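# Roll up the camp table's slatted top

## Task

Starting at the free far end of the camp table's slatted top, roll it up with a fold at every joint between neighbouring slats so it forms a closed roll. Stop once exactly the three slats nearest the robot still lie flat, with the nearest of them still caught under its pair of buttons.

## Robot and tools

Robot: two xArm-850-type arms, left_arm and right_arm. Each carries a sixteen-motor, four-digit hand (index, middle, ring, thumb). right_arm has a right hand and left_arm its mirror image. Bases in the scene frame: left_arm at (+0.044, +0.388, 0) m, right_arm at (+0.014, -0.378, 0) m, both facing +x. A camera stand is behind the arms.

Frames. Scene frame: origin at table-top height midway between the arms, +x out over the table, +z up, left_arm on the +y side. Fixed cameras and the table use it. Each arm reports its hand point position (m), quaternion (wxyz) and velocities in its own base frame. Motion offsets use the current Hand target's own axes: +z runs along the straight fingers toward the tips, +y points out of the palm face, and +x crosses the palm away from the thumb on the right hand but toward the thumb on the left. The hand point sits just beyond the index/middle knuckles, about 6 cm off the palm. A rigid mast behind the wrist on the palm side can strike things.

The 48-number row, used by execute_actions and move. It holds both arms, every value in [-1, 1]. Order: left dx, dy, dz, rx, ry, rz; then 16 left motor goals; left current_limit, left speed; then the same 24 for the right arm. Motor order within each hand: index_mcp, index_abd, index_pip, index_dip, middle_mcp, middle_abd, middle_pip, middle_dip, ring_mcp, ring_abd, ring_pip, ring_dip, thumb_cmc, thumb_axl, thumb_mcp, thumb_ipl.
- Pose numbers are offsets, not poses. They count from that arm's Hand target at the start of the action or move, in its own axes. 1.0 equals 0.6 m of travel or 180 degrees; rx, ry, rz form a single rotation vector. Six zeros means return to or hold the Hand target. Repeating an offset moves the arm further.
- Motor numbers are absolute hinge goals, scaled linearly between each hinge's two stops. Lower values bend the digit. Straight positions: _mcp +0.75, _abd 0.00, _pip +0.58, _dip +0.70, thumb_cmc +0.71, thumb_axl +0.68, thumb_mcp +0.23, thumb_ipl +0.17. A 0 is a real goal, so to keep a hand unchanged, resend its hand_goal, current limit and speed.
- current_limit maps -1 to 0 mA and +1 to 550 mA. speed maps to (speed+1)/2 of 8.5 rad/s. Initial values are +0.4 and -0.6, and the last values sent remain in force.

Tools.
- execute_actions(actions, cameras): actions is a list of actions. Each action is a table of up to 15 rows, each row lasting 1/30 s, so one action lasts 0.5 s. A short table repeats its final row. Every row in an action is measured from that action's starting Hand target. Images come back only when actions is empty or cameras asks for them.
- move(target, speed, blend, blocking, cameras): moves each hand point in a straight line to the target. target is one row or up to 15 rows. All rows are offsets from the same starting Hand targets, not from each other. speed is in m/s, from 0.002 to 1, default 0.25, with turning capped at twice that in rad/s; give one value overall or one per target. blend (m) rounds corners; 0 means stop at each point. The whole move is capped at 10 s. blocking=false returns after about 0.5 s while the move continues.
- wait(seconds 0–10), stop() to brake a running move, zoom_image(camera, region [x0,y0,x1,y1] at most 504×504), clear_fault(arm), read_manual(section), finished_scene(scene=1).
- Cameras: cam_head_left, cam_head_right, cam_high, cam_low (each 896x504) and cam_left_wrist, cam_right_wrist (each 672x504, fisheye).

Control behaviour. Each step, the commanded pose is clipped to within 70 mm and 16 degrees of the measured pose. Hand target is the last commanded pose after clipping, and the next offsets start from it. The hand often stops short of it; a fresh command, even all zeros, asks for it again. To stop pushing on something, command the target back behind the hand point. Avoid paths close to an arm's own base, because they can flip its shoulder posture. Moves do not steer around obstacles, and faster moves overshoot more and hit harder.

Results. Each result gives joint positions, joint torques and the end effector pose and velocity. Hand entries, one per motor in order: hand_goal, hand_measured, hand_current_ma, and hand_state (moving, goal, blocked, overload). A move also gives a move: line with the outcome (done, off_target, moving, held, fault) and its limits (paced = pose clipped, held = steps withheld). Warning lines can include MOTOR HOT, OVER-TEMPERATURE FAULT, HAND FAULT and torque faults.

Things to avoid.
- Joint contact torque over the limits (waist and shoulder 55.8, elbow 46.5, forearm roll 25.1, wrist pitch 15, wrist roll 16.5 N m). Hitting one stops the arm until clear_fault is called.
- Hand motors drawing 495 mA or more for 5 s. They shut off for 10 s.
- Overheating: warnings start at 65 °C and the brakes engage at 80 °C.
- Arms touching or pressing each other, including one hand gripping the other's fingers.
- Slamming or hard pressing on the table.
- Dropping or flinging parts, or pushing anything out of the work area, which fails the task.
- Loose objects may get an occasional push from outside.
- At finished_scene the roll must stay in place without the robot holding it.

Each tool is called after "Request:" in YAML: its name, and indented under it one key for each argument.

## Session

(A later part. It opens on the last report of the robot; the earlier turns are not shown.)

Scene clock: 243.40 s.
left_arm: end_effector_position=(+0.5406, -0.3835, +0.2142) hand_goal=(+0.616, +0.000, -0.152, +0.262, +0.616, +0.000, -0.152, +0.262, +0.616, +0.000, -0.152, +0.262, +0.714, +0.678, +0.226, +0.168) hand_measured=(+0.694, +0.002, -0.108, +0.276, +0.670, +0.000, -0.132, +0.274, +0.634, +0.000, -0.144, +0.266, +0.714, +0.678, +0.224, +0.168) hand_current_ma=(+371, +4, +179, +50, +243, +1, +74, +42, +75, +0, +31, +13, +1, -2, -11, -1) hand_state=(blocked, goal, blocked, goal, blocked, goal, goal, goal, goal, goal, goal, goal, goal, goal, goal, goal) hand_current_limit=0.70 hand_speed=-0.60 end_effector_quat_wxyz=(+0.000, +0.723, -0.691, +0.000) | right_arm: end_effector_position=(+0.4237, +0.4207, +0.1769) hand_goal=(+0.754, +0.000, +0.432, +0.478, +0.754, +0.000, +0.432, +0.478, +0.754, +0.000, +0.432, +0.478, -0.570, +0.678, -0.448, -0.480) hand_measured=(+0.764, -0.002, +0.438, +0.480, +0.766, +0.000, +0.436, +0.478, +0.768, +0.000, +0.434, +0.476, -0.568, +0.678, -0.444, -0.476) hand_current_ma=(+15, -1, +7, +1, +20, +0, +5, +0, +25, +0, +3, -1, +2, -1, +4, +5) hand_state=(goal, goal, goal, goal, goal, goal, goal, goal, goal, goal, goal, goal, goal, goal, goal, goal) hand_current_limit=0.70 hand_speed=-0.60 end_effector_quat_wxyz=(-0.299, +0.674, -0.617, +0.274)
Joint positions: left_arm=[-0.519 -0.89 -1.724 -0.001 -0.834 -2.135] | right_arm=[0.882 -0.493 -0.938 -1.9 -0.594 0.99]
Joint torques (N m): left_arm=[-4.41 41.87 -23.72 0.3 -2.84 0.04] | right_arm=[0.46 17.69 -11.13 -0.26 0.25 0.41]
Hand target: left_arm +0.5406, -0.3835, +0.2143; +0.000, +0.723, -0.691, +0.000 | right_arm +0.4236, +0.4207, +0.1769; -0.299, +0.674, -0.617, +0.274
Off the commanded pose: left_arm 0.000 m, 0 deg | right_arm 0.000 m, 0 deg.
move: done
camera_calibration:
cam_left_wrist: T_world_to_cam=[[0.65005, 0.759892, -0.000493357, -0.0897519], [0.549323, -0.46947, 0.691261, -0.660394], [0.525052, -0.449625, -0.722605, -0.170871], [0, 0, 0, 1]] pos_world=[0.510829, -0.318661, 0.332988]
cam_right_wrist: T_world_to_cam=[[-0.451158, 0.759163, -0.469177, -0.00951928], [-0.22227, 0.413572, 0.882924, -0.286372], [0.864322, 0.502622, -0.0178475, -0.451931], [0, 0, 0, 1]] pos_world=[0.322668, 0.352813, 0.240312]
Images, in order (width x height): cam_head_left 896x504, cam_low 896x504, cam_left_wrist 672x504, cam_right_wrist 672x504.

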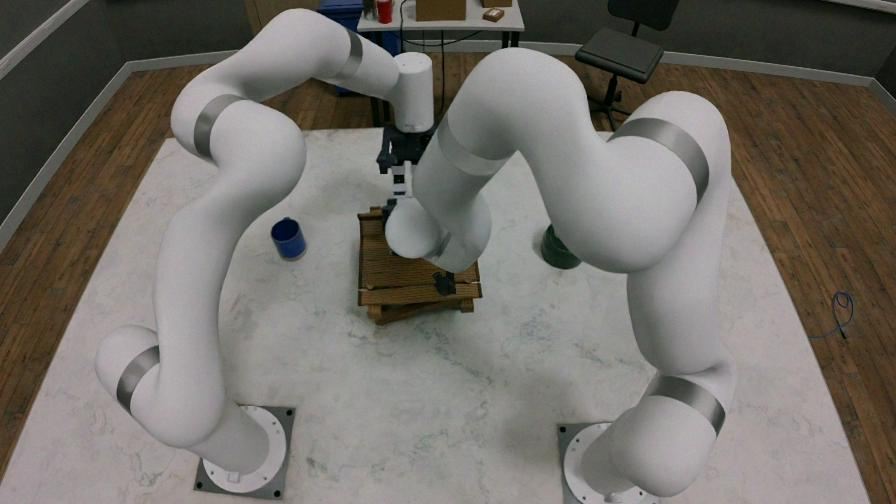

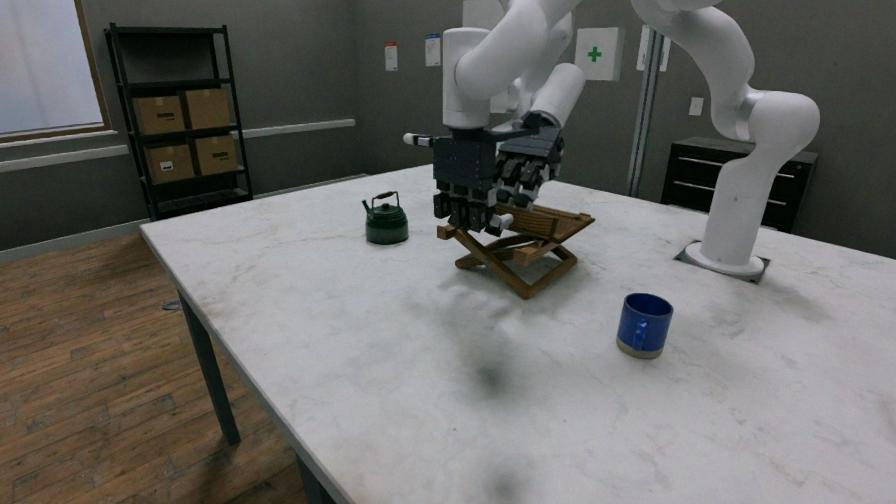

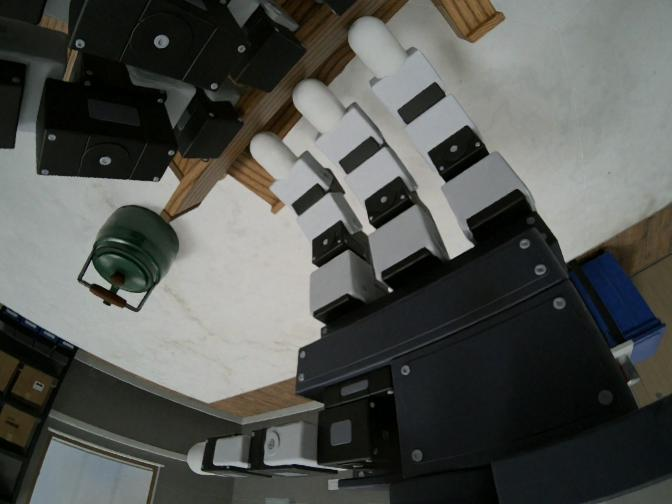

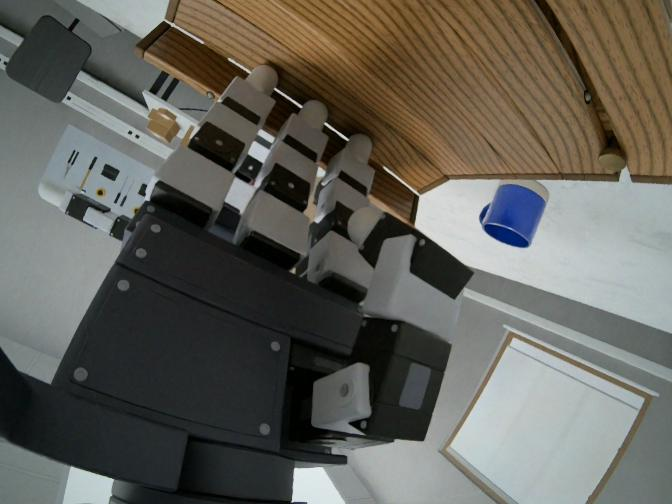

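Request:
move:
  target:
    - [0,0,0,0,0,0,0.616,0,-0.153,0.261,0.616,0,-0.153,0.261,0.616,0,-0.153,0.261,0.714,0.678,0.226,0.168,0.7,-0.6,0,-0.0062,-0.0056,0,0,0,0.754,0,0.431,0.478,0.754,0,0.431,0.478,0.754,0,0.431,0.478,-0.571,0.678,-0.449,-0.481,0.7,-0.6]
    - [0,0,0,0,0,0,0.616,0,-0.153,0.261,0.616,0,-0.153,0.261,0.616,0,-0.153,0.261,0.714,0.678,0.226,0.168,0.7,-0.6,-0.0015,0.0049,-0.0179,0,0,0,0.754,0,0.431,0.478,0.754,0,0.431,0.478,0.754,0,0.431,0.478,-0.571,0.678,-0.449,-0.481,0.7,-0.6]
    - [0,0.0142,-0.0888,0,0,0,0.616,0,-0.153,0.261,0.616,0,-0.153,0.261,0.616,0,-0.153,0.261,0.714,0.678,0.226,0.168,0.7,-0.6,-0.0015,0.0136,-0.0101,0,0,0,0.754,0,0.431,0.478,0.754,0,0.431,0.478,0.754,0,0.431,0.478,-0.571,0.678,-0.449,-0.481,0.7,-0.6]
  speed: 0.05
  cameras: ["cam_low","cam_left_wrist","cam_right_wrist"]

Request:
zoom_image:
  camera: "cam_right_wrist"
  region: [150, 0, 460, 220]

Request:
zoom_image:
  camera: "cam_low"
  region: [400, 140, 640, 300]

Scene clock: 247.73 s.
left_arm: end_effector_position=(+0.5321, -0.3839, +0.2675) hand_goal=(+0.616, +0.000, -0.152, +0.262, +0.616, +0.000, -0.152, +0.262, +0.616, +0.000, -0.152, +0.262, +0.714, +0.678, +0.226, +0.168) hand_measured=(+0.622, +0.002, -0.146, +0.264, +0.624, +0.000, -0.146, +0.266, +0.622, +0.000, -0.144, +0.266, +0.714, +0.678, +0.224, +0.168) hand_current_ma=(+24, +4, +25, +10, +30, +1, +21, +13, +26, +0, +27, +12, +1, -2, -11, -1) hand_state=(goal, goal, goal, goal, goal, goal, goal, goal, goal, goal, goal, goal, goal, goal, goal, goal) hand_current_limit=0.70 hand_speed=-0.60 end_effector_quat_wxyz=(+0.000, +0.723, -0.691, +0.000) | right_arm: end_effector_position=(+0.4136, +0.4207, +0.1749) hand_goal=(+0.754, +0.000, +0.432, +0.478, +0.754, +0.000, +0.432, +0.478, +0.754, +0.000, +0.432, +0.478, -0.570, +0.678, -0.448, -0.480) hand_measured=(+0.748, -0.002, +0.432, +0.480, +0.750, +0.000, +0.432, +0.478, +0.752, +0.000, +0.430, +0.474, -0.568, +0.678, -0.444, -0.476) hand_current_ma=(-8, -1, +1, +1, -5, +0, +0, +0, -2, +0, -2, -4, +2, -1, +4, +5) hand_state=(goal, goal, goal, goal, goal, goal, goal, goal, goal, goal, goal, goal, goal, goal, goal, goal) hand_current_limit=0.70 hand_speed=-0.60 end_effector_quat_wxyz=(-0.299, +0.674, -0.617, +0.274)
Joint positions: left_arm=[-0.525 -0.816 -1.724 -0.001 -0.908 -2.142] | right_arm=[0.898 -0.485 -0.919 -1.898 -0.603 1.005]
Joint torques (N m): left_arm=[-1.73 34.53 -33.53 1.14 -0.58 -0.26] | right_arm=[-1.74 17.81 -9.97 -0.95 -1.32 0.37]
Hand target: left_arm +0.5321, -0.3839, +0.2676; +0.000, +0.723, -0.691, +0.000 | right_arm +0.4136, +0.4207, +0.1749; -0.299, +0.674, -0.617, +0.274
Off the commanded pose: left_arm 0.000 m, 0 deg | right_arm 0.000 m, 0 deg.
move: done
camera_calibration:
cam_left_wrist: T_world_to_cam=[[0.650015, 0.759921, -0.00053787, -0.0838519], [0.549364, -0.469421, 0.691262, -0.692693], [0.525052, -0.449626, -0.722604, -0.128146], [0, 0, 0, 1]] pos_world=[0.502329, -0.319061, 0.386188]
cam_right_wrist: T_world_to_cam=[[-0.451239, 0.759116, -0.469176, -0.0149274], [-0.222213, 0.413606, 0.882922, -0.286858], [0.864294, 0.502666, -0.0179502, -0.443306], [0, 0, 0, 1]] pos_world=[0.312668, 0.352813, 0.238312]
Images, in order (width x height): cam_low 896x504, cam_left_wrist 672x504, cam_right_wrist 672x504.

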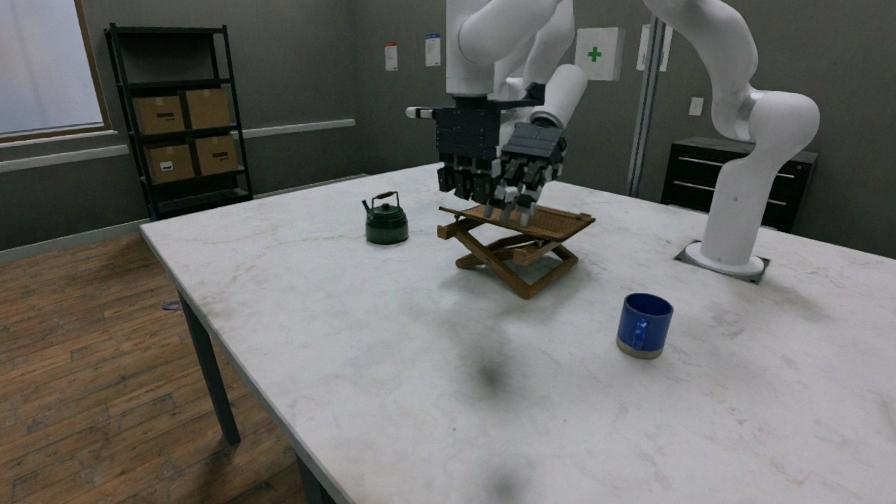

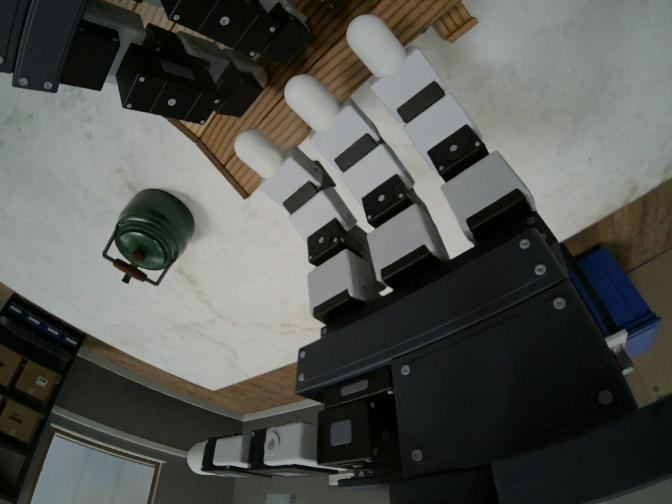

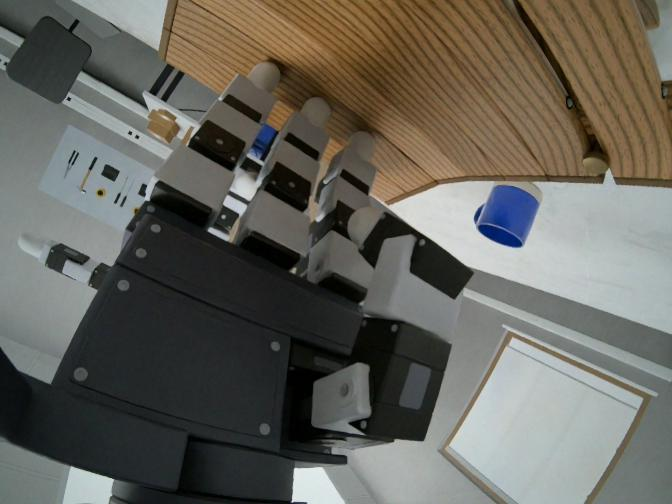

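Scaled by 1.626 from the camera's 672x504 image, which has a finer 960x720 frame.

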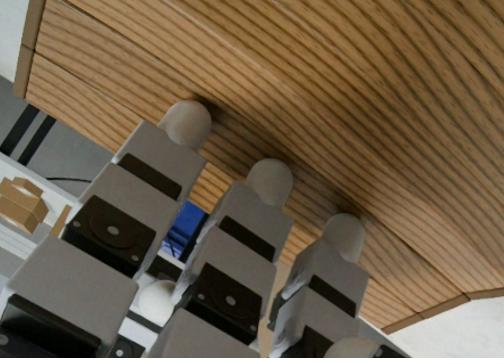

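Scaled by 2.100 from the camera's 896x504 image, which has a finer 1280x720 frame.

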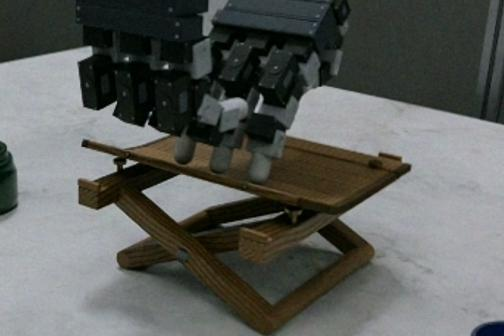

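Request:
move:
  target:
    - [0,-0.0983,0,0,0,0,0.616,0,-0.153,0.261,0.616,0,-0.153,0.261,0.616,0,-0.153,0.261,0.714,0.678,0.226,0.168,0.7,-0.6,0,-0.0124,-0.0112,0,0,0,0.754,0,0.431,0.478,0.754,0,0.431,0.478,0.754,0,0.431,0.478,-0.571,0.678,-0.449,-0.481,0.7,-0.6]
    - [0,-0.0983,0.1775,0,0,0,0.616,0,-0.153,0.261,0.616,0,-0.153,0.261,0.616,0,-0.153,0.261,0.714,0.678,0.226,0.168,0.7,-0.6,0.0017,-0.0257,0.0037,0,0,0,0.754,0,0.431,0.478,0.754,0,0.431,0.478,0.754,0,0.431,0.478,-0.571,0.678,-0.449,-0.481,0.7,-0.6]
    - [0,-0.0483,0.1775,0,0,0,0.616,0,-0.153,0.261,0.616,0,-0.153,0.261,0.616,0,-0.153,0.261,0.714,0.678,0.226,0.168,0.7,-0.6,0.0017,-0.0108,0.017,0,0,0,0.754,0,0.431,0.478,0.754,0,0.431,0.478,0.754,0,0.431,0.478,-0.571,0.678,-0.449,-0.481,0.7,-0.6]
  speed: 0.1
  cameras: ["cam_low","cam_left_wrist","cam_right_wrist"]

Request:
zoom_image:
  camera: "cam_right_wrist"
  region: [250, 50, 460, 220]

Request:
zoom_image:
  camera: "cam_left_wrist"
  region: [100, 0, 500, 280]

Scene clock: 256.60 s.
left_arm: end_effector_position=(+0.5610, -0.3826, +0.1611) hand_goal=(+0.616, +0.000, -0.152, +0.262, +0.616, +0.000, -0.152, +0.262, +0.616, +0.000, -0.152, +0.262, +0.714, +0.678, +0.226, +0.168) hand_measured=(+0.622, +0.002, -0.146, +0.264, +0.624, +0.000, -0.146, +0.266, +0.622, +0.000, -0.144, +0.266, +0.714, +0.678, +0.224, +0.168) hand_current_ma=(+21, +4, +24, +10, +27, +1, +20, +13, +23, +0, +26, +12, +1, -2, -11, -1) hand_state=(goal, goal, goal, goal, goal, goal, goal, goal, goal, goal, goal, goal, goal, goal, goal, goal) hand_current_limit=0.70 hand_speed=-0.60 end_effector_quat_wxyz=(+0.000, +0.723, -0.691, +0.000) | right_arm: end_effector_position=(+0.4256, +0.4208, +0.1729) hand_goal=(+0.754, +0.000, +0.432, +0.478, +0.754, +0.000, +0.432, +0.478, +0.754, +0.000, +0.432, +0.478, -0.570, +0.678, -0.448, -0.480) hand_measured=(+0.782, -0.002, +0.442, +0.480, +0.784, +0.002, +0.444, +0.480, +0.786, +0.000, +0.444, +0.478, -0.568, +0.678, -0.444, -0.476) hand_current_ma=(+65, -1, +16, +1, +71, +1, +18, +1, +75, +0, +18, +0, +2, -1, +4, +5) hand_state=(blocked, goal, goal, goal, blocked, goal, goal, goal, blocked, goal, goal, goal, goal, goal, goal, goal) hand_current_limit=0.70 hand_speed=-0.60 end_effector_quat_wxyz=(-0.299, +0.674, -0.617, +0.274)
Joint positions: left_arm=[-0.504 -1.001 -1.791 -0.001 -0.79 -2.12] | right_arm=[0.879 -0.503 -0.941 -1.913 -0.595 1.002]
Joint torques (N m): left_arm=[-2.59 39.32 -27.56 1.31 0.42 -0.24] | right_arm=[-0.43 13.36 -6.23 -0.21 0.17 0.34]
Hand target: left_arm +0.5610, -0.3826, +0.1611; +0.000, +0.723, -0.691, +0.000 | right_arm +0.4256, +0.4208, +0.1729; -0.299, +0.674, -0.617, +0.274
Off the commanded pose: left_arm 0.000 m, 0 deg | right_arm 0.000 m, 0 deg.
move: done
camera_calibration:
cam_left_wrist: T_world_to_cam=[[0.650015, 0.759921, -0.00053787, -0.103682], [0.549364, -0.469421, 0.691262, -0.634409], [0.525052, -0.449626, -0.722604, -0.219621], [0, 0, 0, 1]] pos_world=[0.531229, -0.317761, 0.279788]
cam_right_wrist: T_world_to_cam=[[-0.451198, 0.759139, -0.469178, -0.010564], [-0.222194, 0.413618, 0.882921, -0.282369], [0.86432, 0.502621, -0.0179474, -0.453622], [0, 0, 0, 1]] pos_world=[0.324568, 0.352813, 0.236212]
Images, in order (width x height): cam_low 896x504, cam_left_wrist 672x504, cam_right_wrist 672x504.

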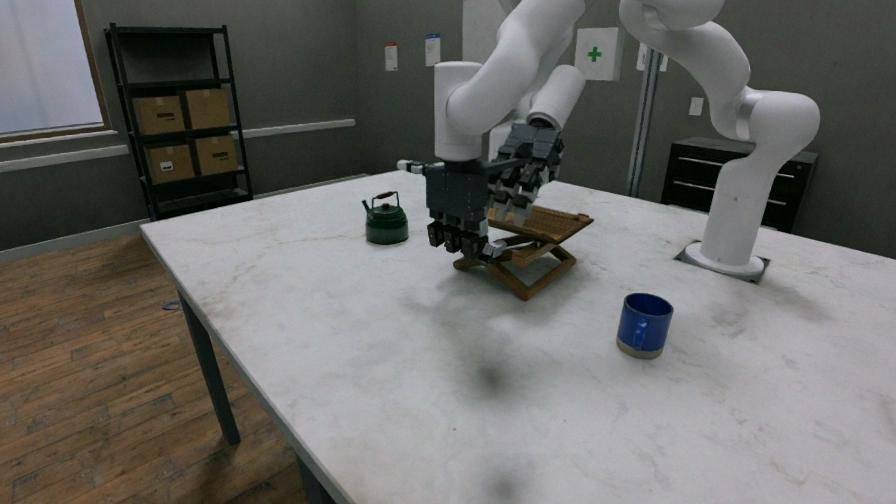

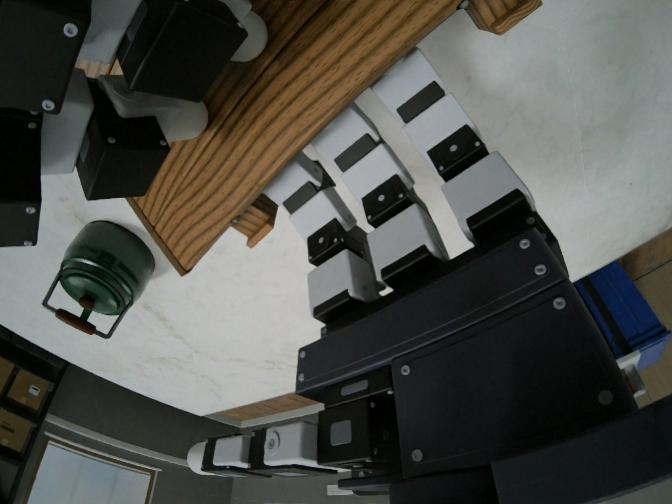

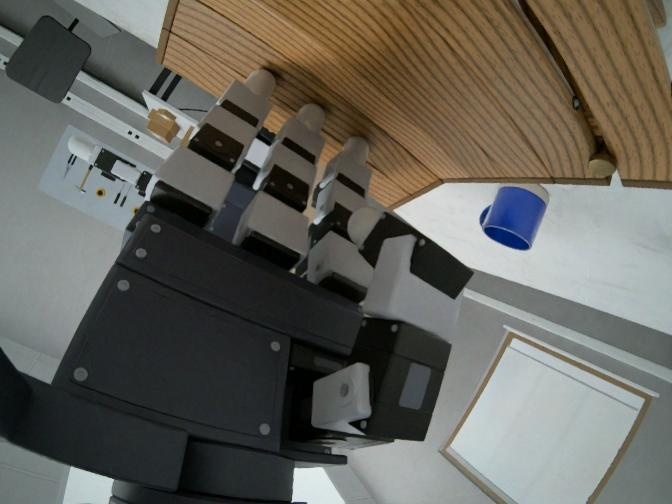

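Scaled by 2.400 from the camera's 672x504 image, which has a finer 960x720 frame.

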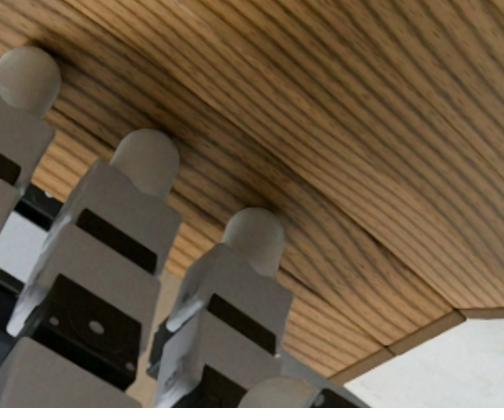

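Scaled by 1.260 from the camera's 672x504 image, which has a finer 960x720 frame.

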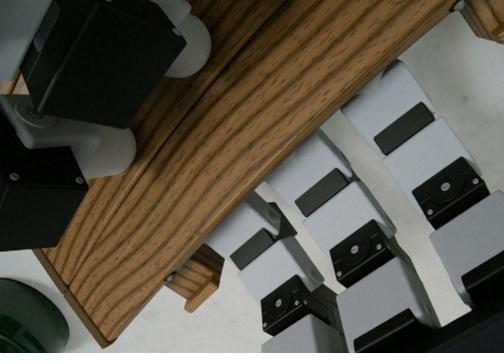

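Request:
move:
  target:
    - [0,0.0017,-0.0717,0,0,0,0.616,0,-0.153,0.261,0.616,0,-0.153,0.261,0.616,0,-0.153,0.261,0.714,0.678,0.226,0.168,0.7,-0.6,0,0,0,0,0,0,0.754,0,0.431,0.478,0.754,0,0.431,0.478,0.754,0,0.431,0.478,-0.571,0.678,-0.449,-0.481,0.7,-0.6]
    - [0,0.0112,-0.0847,0,0,0,0.616,0,-0.153,0.261,0.616,0,-0.153,0.261,0.616,0,-0.153,0.261,0.714,0.678,0.226,0.168,0.7,-0.6,0,0,0,0,0,0,0.754,0,0.431,0.478,0.754,0,0.431,0.478,0.754,0,0.431,0.478,-0.571,0.678,-0.449,-0.481,0.7,-0.6]
    - [0,0.0112,-0.0847,0,0,0,0.616,0,-0.153,0.261,0.616,0,-0.153,0.261,0.616,0,-0.153,0.261,0.714,0.678,0.226,0.168,0.7,-0.6,0,-0.0074,-0.0067,0,0,0,0.754,0,0.431,0.478,0.754,0,0.431,0.478,0.754,0,0.431,0.478,-0.571,0.678,-0.449,-0.481,0.7,-0.6]
    - [0,0.0112,-0.0847,0,0,0,0.616,0,-0.153,0.261,0.616,0,-0.153,0.261,0.616,0,-0.153,0.261,0.714,0.678,0.226,0.168,0.7,-0.6,-0.0013,0.0026,-0.0178,0,0,0,0.754,0,0.431,0.478,0.754,0,0.431,0.478,0.754,0,0.431,0.478,-0.571,0.678,-0.449,-0.481,0.7,-0.6]
    - [0,0.0142,-0.0888,0,0,0,0.616,0,-0.153,0.261,0.616,0,-0.153,0.261,0.616,0,-0.153,0.261,0.714,0.678,0.226,0.168,0.7,-0.6,-0.0013,0.0137,-0.0078,0,0,0,0.754,0,0.431,0.478,0.754,0,0.431,0.478,0.754,0,0.431,0.478,-0.571,0.678,-0.449,-0.481,0.7,-0.6]
  speed: 0.05
  cameras: ["cam_low","cam_left_wrist","cam_right_wrist"]

Request:
zoom_image:
  camera: "cam_right_wrist"
  region: [130, 0, 450, 220]

Request:
zoom_image:
  camera: "cam_low"
  region: [400, 140, 640, 300]

Scene clock: 262.60 s.
left_arm: end_effector_position=(+0.5525, -0.3830, +0.2143) hand_goal=(+0.616, +0.000, -0.152, +0.262, +0.616, +0.000, -0.152, +0.262, +0.616, +0.000, -0.152, +0.262, +0.714, +0.678, +0.226, +0.168) hand_measured=(+0.650, +0.002, -0.126, +0.270, +0.638, +0.000, -0.140, +0.266, +0.624, -0.002, -0.144, +0.264, +0.714, +0.678, +0.224, +0.168) hand_current_ma=(+153, +4, +104, +30, +90, +1, +46, +13, +27, -3, +27, +9, +1, -2, -11, -1) hand_state=(blocked, goal, blocked, goal, blocked, goal, goal, goal, goal, goal, goal, goal, goal, goal, goal, goal) hand_current_limit=0.70 hand_speed=-0.60 end_effector_quat_wxyz=(+0.000, +0.723, -0.691, +0.000) | right_arm: end_effector_position=(+0.4166, +0.4208, +0.1700) hand_goal=(+0.754, +0.000, +0.432, +0.478, +0.754, +0.000, +0.432, +0.478, +0.754, +0.000, +0.432, +0.478, -0.570, +0.678, -0.448, -0.480) hand_measured=(+0.756, -0.002, +0.434, +0.478, +0.758, +0.000, +0.432, +0.474, +0.768, -0.004, +0.442, +0.480, -0.568, +0.678, -0.444, -0.476) hand_current_ma=(+3, -2, +1, +0, +7, +0, +0, -4, +27, -4, +16, +2, +2, -1, +4, +5) hand_state=(goal, goal, goal, goal, goal, goal, goal, goal, goal, goal, goal, goal, goal, goal, goal, goal) hand_current_limit=0.70 hand_speed=-0.60 end_effector_quat_wxyz=(-0.299, +0.674, -0.617, +0.274)
Joint positions: left_arm=[-0.51 -0.917 -1.771 -0.001 -0.854 -2.127] | right_arm=[0.893 -0.498 -0.924 -1.914 -0.604 1.019]
Joint torques (N m): left_arm=[-2.11 39.38 -28.05 0.68 -1.01 -0.15] | right_arm=[-1.61 15.4 -8.33 -0.96 -0.31 0.58]
Hand target: left_arm +0.5525, -0.3830, +0.2144; +0.000, +0.723, -0.691, +0.000 | right_arm +0.4166, +0.4208, +0.1699; -0.299, +0.674, -0.617, +0.274
Off the commanded pose: left_arm 0.000 m, 0 deg | right_arm 0.000 m, 0 deg.
move: done
camera_calibration:
cam_left_wrist: T_world_to_cam=[[0.650015, 0.759921, -0.00053787, -0.0978247], [0.549364, -0.469421, 0.691262, -0.666771], [0.525052, -0.449626, -0.722604, -0.176823], [0, 0, 0, 1]] pos_world=[0.522729, -0.318161, 0.333088]
cam_right_wrist: T_world_to_cam=[[-0.451189, 0.75912, -0.469217, -0.0159728], [-0.22231, 0.413596, 0.882902, -0.28176], [0.864296, 0.502667, -0.0178495, -0.445927], [0, 0, 0, 1]] pos_world=[0.315568, 0.352813, 0.233312]
Images, in order (width x height): cam_low 896x504, cam_left_wrist 672x504, cam_right_wrist 672x504.

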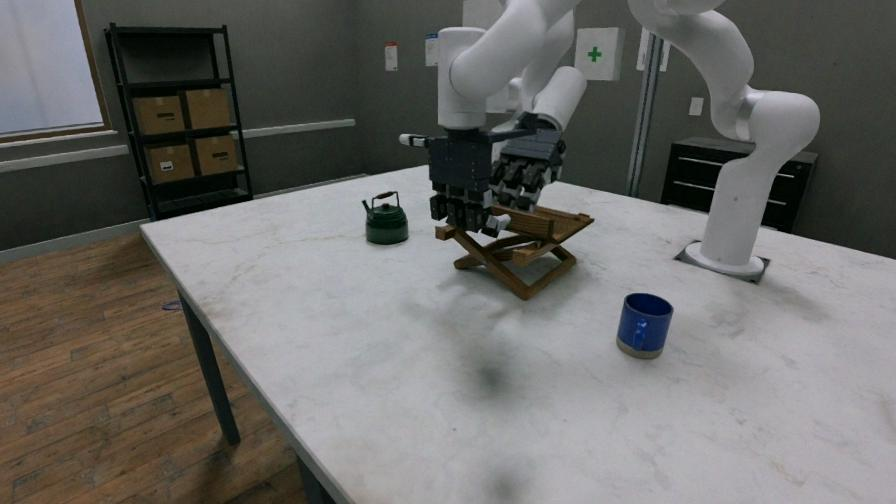

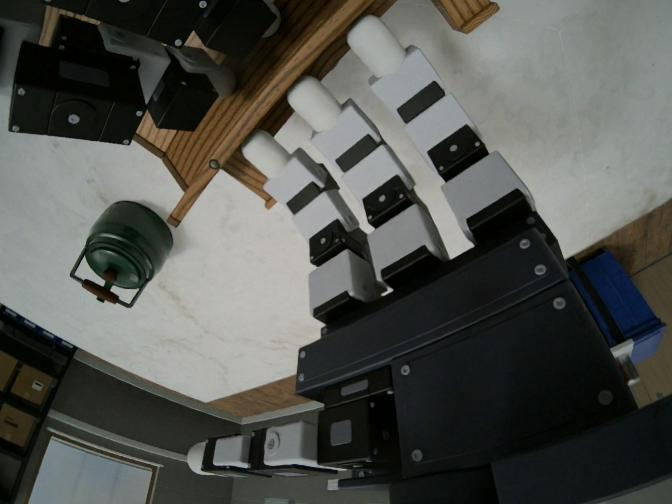

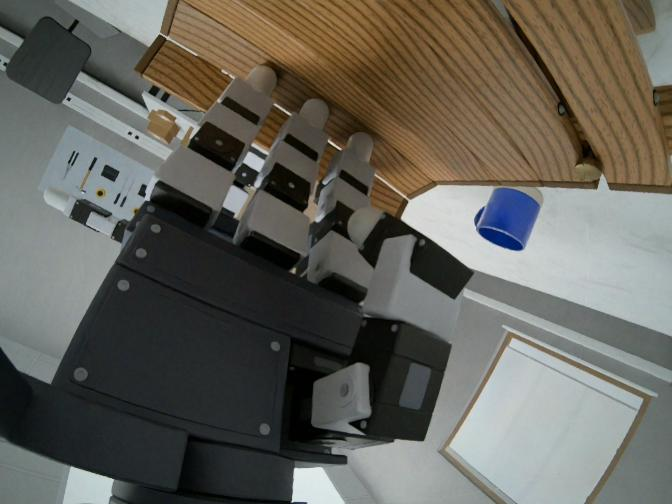

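Scaled by 1.575 from the camera's 672x504 image, which has a finer 960x720 frame.

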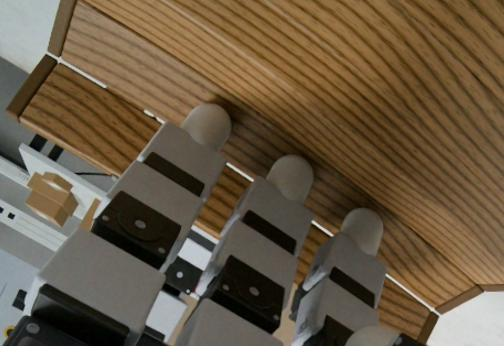

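Scaled by 2.100 from the camera's 896x504 image, which has a finer 1280x720 frame.

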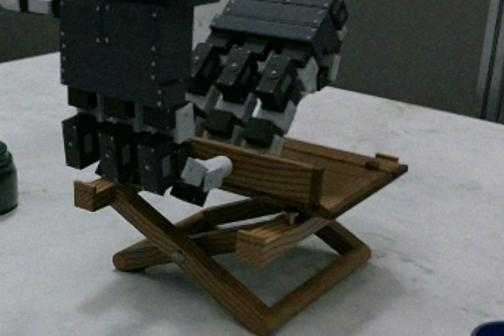

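Request:
move:
  target:
    - [0,0.01,-0.0075,0,0,0,0.616,0,-0.153,0.261,0.616,0,-0.153,0.261,0.616,0,-0.153,0.261,0.714,0.678,0.226,0.168,0.7,-0.6,0,0,0,0,0,0,0.754,0,0.431,0.478,0.754,0,0.431,0.478,0.754,0,0.431,0.478,-0.571,0.678,-0.449,-0.481,0.7,-0.6]
    - [0,0.022,-0.012,0,0,0,0.616,0,-0.153,0.261,0.616,0,-0.153,0.261,0.616,0,-0.153,0.261,0.714,0.678,0.226,0.168,0.7,-0.6,0,0,0,0,0,0,0.754,0,0.431,0.478,0.754,0,0.431,0.478,0.754,0,0.431,0.478,-0.571,0.678,-0.449,-0.481,0.7,-0.6]
  speed: 0.05
  cameras: ["cam_low","cam_left_wrist","cam_right_wrist"]

Request:
zoom_image:
  camera: "cam_right_wrist"
  region: [130, 0, 450, 220]

Request:
zoom_image:
  camera: "cam_low"
  region: [400, 140, 640, 300]

Request:
zoom_image:
  camera: "cam_left_wrist"
  region: [100, 0, 500, 280]

Scene clock: 265.37 s.
left_arm: end_effector_position=(+0.5394, -0.3836, +0.2215) hand_goal=(+0.616, +0.000, -0.152, +0.262, +0.616, +0.000, -0.152, +0.262, +0.616, +0.000, -0.152, +0.262, +0.714, +0.678, +0.226, +0.168) hand_measured=(+0.642, +0.002, -0.144, +0.262, +0.624, +0.000, -0.146, +0.266, +0.622, -0.002, -0.144, +0.264, +0.714, +0.678, +0.224, +0.168) hand_current_ma=(+106, +4, +31, +2, +29, +1, +21, +13, +25, -3, +27, +9, +1, -2, -11, -1) hand_state=(blocked, goal, goal, goal, goal, goal, goal, goal, goal, goal, goal, goal, goal, goal, goal, goal) hand_current_limit=0.70 hand_speed=-0.60 end_effector_quat_wxyz=(+0.000, +0.723, -0.691, +0.000) | right_arm: end_effector_position=(+0.4166, +0.4207, +0.1699) hand_goal=(+0.754, +0.000, +0.432, +0.478, +0.754, +0.000, +0.432, +0.478, +0.754, +0.000, +0.432, +0.478, -0.570, +0.678, -0.448, -0.480) hand_measured=(+0.758, -0.002, +0.434, +0.478, +0.760, +0.000, +0.432, +0.474, +0.770, -0.004, +0.442, +0.480, -0.568, +0.678, -0.444, -0.476) hand_current_ma=(+5, -2, +1, +0, +9, +0, +0, -3, +30, -4, +16, +1, +2, -1, +4, +5) hand_state=(goal, goal, goal, goal, goal, goal, goal, goal, goal, goal, goal, goal, goal, goal, goal, goal) hand_current_limit=0.70 hand_speed=-0.60 end_effector_quat_wxyz=(-0.299, +0.674, -0.617, +0.274)
Joint positions: left_arm=[-0.52 -0.879 -1.722 -0.001 -0.843 -2.136] | right_arm=[0.893 -0.499 -0.924 -1.915 -0.604 1.019]
Joint torques (N m): left_arm=[-2.02 34.83 -26.79 -0.02 0.02 -0.02] | right_arm=[-3.62 19.93 -9.77 -0.19 0.89 0.46]
Hand target: left_arm +0.5393, -0.3836, +0.2216; +0.000, +0.723, -0.691, +0.000 | right_arm +0.4166, +0.4208, +0.1699; -0.299, +0.674, -0.617, +0.274
Off the commanded pose: left_arm 0.000 m, 0 deg | right_arm 0.000 m, 0 deg.
move: done
camera_calibration:
cam_left_wrist: T_world_to_cam=[[0.650015, 0.759921, -0.00053787, -0.0888497], [0.549364, -0.469421, 0.691262, -0.664833], [0.525052, -0.449626, -0.722604, -0.165012], [0, 0, 0, 1]] pos_world=[0.509629, -0.318761, 0.340288]
cam_right_wrist: T_world_to_cam=[[-0.451198, 0.759139, -0.469178, -0.0160323], [-0.222194, 0.413618, 0.882921, -0.28172], [0.86432, 0.502621, -0.0179474, -0.445897], [0, 0, 0, 1]] pos_world=[0.315568, 0.352813, 0.233212]
Images, in order (width x height): cam_low 896x504, cam_left_wrist 672x504, cam_right_wrist 672x504.

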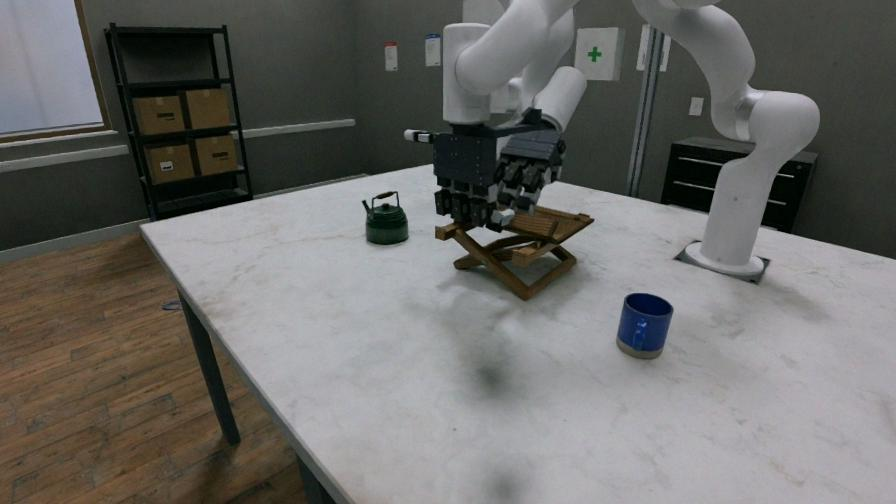

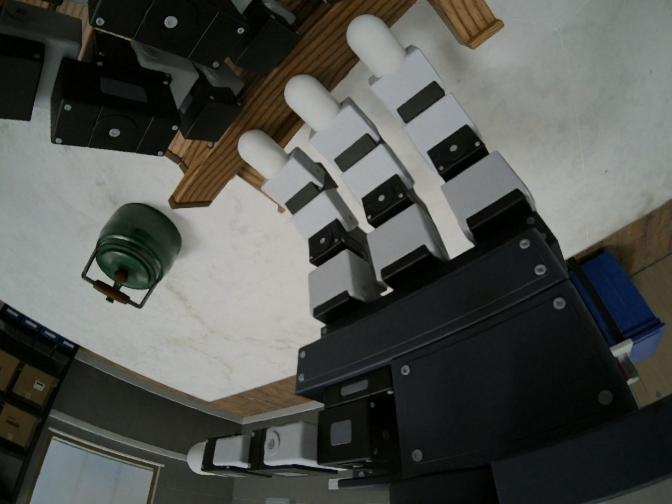

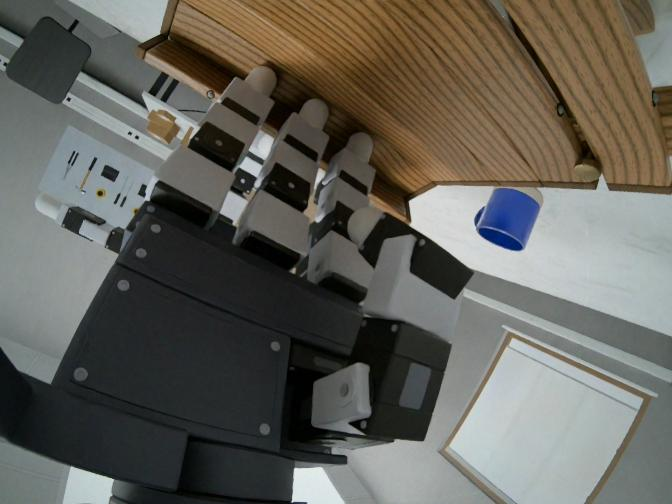

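Scaled by 1.575 from the camera's 672x504 image, which has a finer 960x720 frame.

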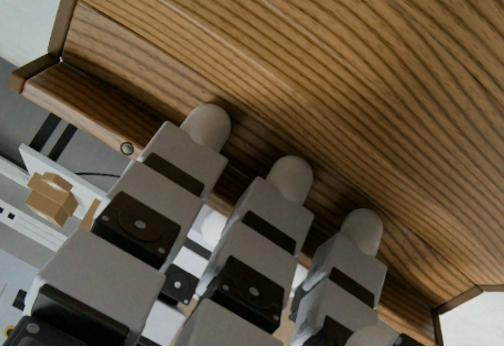

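Scaled by 2.100 from the camera's 896x504 image, which has a finer 1280x720 frame.

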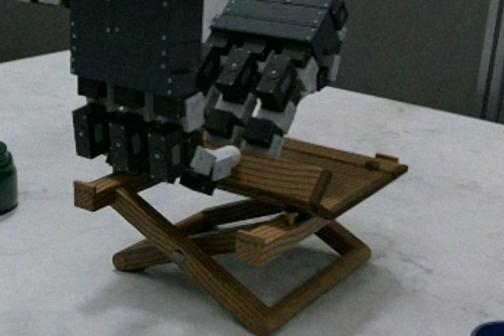

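Scaled by 1.260 from the camera's 672x504 image, which has a finer 960x720 frame.

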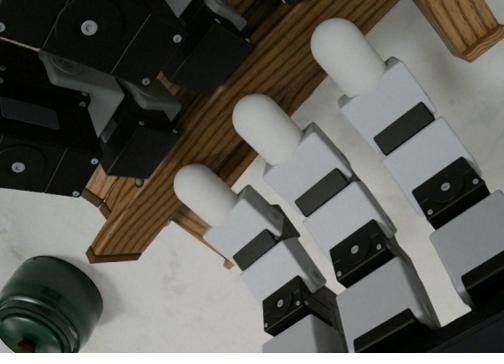

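Request:
move:
  target:
    - [0,-0.086,0,0,0,0,0.616,0,-0.153,0.261,0.616,0,-0.153,0.261,0.616,0,-0.153,0.261,0.714,0.678,0.226,0.168,0.7,-0.6,0,0,0,0,0,0,0.754,0,0.431,0.478,0.754,0,0.431,0.478,0.754,0,0.431,0.478,-0.571,0.678,-0.449,-0.481,0.7,-0.6]
    - [0,-0.086,0.1008,0,0,0,0.616,0,-0.153,0.261,0.616,0,-0.153,0.261,0.616,0,-0.153,0.261,0.714,0.678,0.226,0.168,0.7,-0.6,0,0,0,0,0,0,0.754,0,0.431,0.478,0.754,0,0.431,0.478,0.754,0,0.431,0.478,-0.571,0.678,-0.449,-0.481,0.7,-0.6]
    - [0,-0.036,0.1008,0,0,0,0.616,0,-0.153,0.261,0.616,0,-0.153,0.261,0.616,0,-0.153,0.261,0.714,0.678,0.226,0.168,0.7,-0.6,0,0,0,0,0,0,0.754,0,0.431,0.478,0.754,0,0.431,0.478,0.754,0,0.431,0.478,-0.571,0.678,-0.449,-0.481,0.7,-0.6]
    - [0,-0.0343,0.0292,0,0,0,0.616,0,-0.153,0.261,0.616,0,-0.153,0.261,0.616,0,-0.153,0.261,0.714,0.678,0.226,0.168,0.7,-0.6,0,0,0,0,0,0,0.754,0,0.431,0.478,0.754,0,0.431,0.478,0.754,0,0.431,0.478,-0.571,0.678,-0.449,-0.481,0.7,-0.6]
    - [0,-0.022,0.0225,0,0,0,0.616,0,-0.153,0.261,0.616,0,-0.153,0.261,0.616,0,-0.153,0.261,0.714,0.678,0.226,0.168,0.7,-0.6,0,0,0,0,0,0,0.754,0,0.431,0.478,0.754,0,0.431,0.478,0.754,0,0.431,0.478,-0.571,0.678,-0.449,-0.481,0.7,-0.6]
  speed: [0.1,0.1,0.06,0.06,0.06]
  cameras: ["cam_low","cam_left_wrist","cam_right_wrist"]

Request:
zoom_image:
  camera: "cam_right_wrist"
  region: [130, 0, 450, 220]

Request:
zoom_image:
  camera: "cam_low"
  region: [400, 140, 640, 300]

Request:
zoom_image:
  camera: "cam_left_wrist"
  region: [100, 0, 500, 280]

Scene clock: 273.70 s.
left_arm: end_effector_position=(+0.5525, -0.3830, +0.2080) hand_goal=(+0.616, +0.000, -0.152, +0.262, +0.616, +0.000, -0.152, +0.262, +0.616, +0.000, -0.152, +0.262, +0.714, +0.678, +0.226, +0.168) hand_measured=(+0.622, -0.002, -0.146, +0.262, +0.622, +0.000, -0.146, +0.266, +0.622, -0.002, -0.144, +0.264, +0.714, +0.678, +0.224, +0.168) hand_current_ma=(+22, -6, +22, -1, +26, +1, +21, +13, +23, -3, +26, +9, +1, -2, -11, -1) hand_state=(goal, goal, goal, goal, goal, goal, goal, goal, goal, goal, goal, goal, goal, goal, goal, goal) hand_current_limit=0.70 hand_speed=-0.60 end_effector_quat_wxyz=(+0.000, +0.723, -0.691, +0.000) | right_arm: end_effector_position=(+0.4166, +0.4208, +0.1699) hand_goal=(+0.754, +0.000, +0.432, +0.478, +0.754, +0.000, +0.432, +0.478, +0.754, +0.000, +0.432, +0.478, -0.570, +0.678, -0.448, -0.480) hand_measured=(+0.758, -0.002, +0.434, +0.478, +0.760, +0.000, +0.432, +0.474, +0.770, -0.004, +0.442, +0.480, -0.568, +0.678, -0.444, -0.476) hand_current_ma=(+5, -2, +1, +0, +9, +0, +0, -3, +30, -4, +16, +1, +2, -1, +4, +5) hand_state=(goal, goal, goal, goal, goal, goal, goal, goal, goal, goal, goal, goal, goal, goal, goal, goal) hand_current_limit=0.70 hand_speed=-0.60 end_effector_quat_wxyz=(-0.299, +0.674, -0.617, +0.274)
Joint positions: left_arm=[-0.51 -0.925 -1.769 -0.001 -0.844 -2.126] | right_arm=[0.893 -0.498 -0.924 -1.915 -0.604 1.019]
Joint torques (N m): left_arm=[-0.7 37.96 -29.02 0.93 0.47 -0.18] | right_arm=[-1.68 17.93 -9.13 0.15 0.83 -0.02]
Hand target: left_arm +0.5525, -0.3830, +0.2081; +0.000, +0.723, -0.691, +0.000 | right_arm +0.4166, +0.4208, +0.1699; -0.299, +0.674, -0.617, +0.274
Off the commanded pose: left_arm 0.000 m, 0 deg | right_arm 0.000 m, 0 deg.
move: done
camera_calibration:
cam_left_wrist: T_world_to_cam=[[0.650015, 0.759921, -0.00053787, -0.0978281], [0.549364, -0.469421, 0.691262, -0.662416], [0.525052, -0.449626, -0.722604, -0.181375], [0, 0, 0, 1]] pos_world=[0.522729, -0.318161, 0.326788]
cam_right_wrist: T_world_to_cam=[[-0.451198, 0.759139, -0.469178, -0.0159854], [-0.222194, 0.413618, 0.882921, -0.281809], [0.86432, 0.502621, -0.0179474, -0.445895], [0, 0, 0, 1]] pos_world=[0.315568, 0.352813, 0.233312]
Images, in order (width x height): cam_low 896x504, cam_left_wrist 672x504, cam_right_wrist 672x504.

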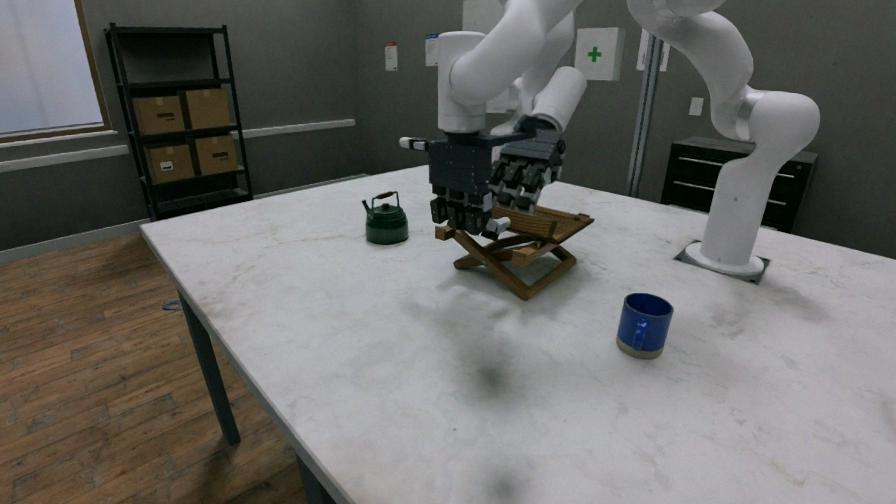

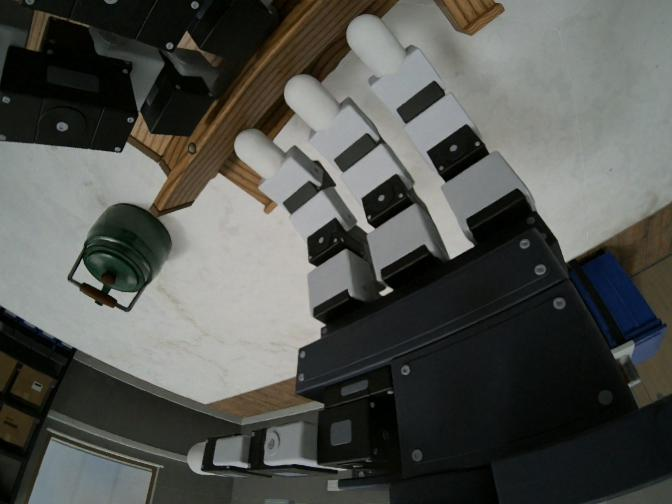

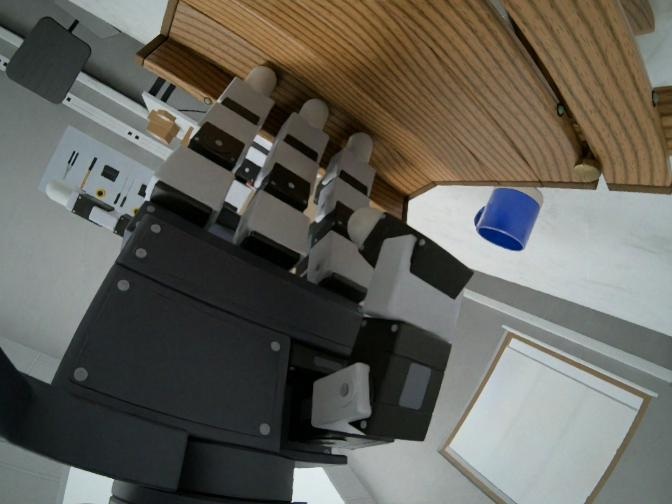

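Scaled by 1.575 from the camera's 672x504 image, which has a finer 960x720 frame.

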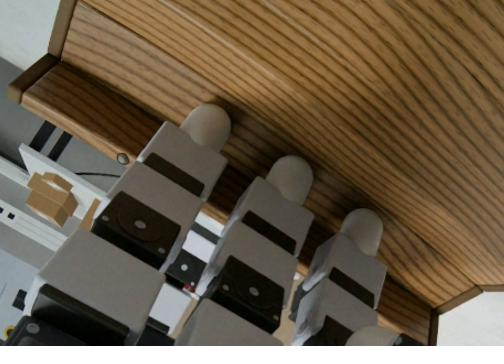

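Scaled by 2.100 from the camera's 896x504 image, which has a finer 1280x720 frame.

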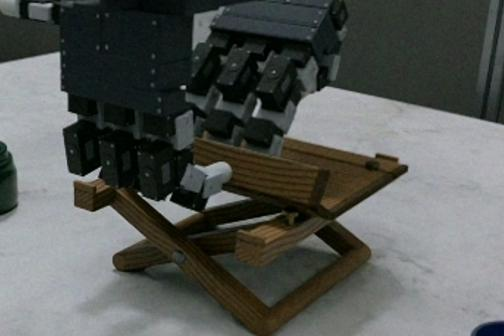

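Scaled by 1.260 from the camera's 672x504 image, which has a finer 960x720 frame.

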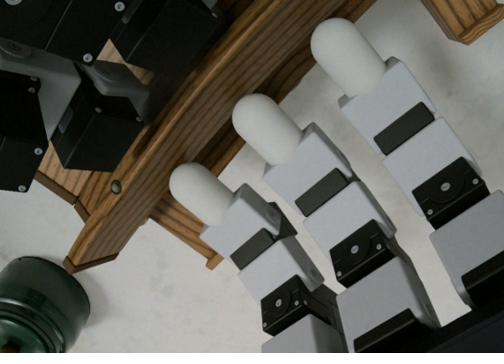

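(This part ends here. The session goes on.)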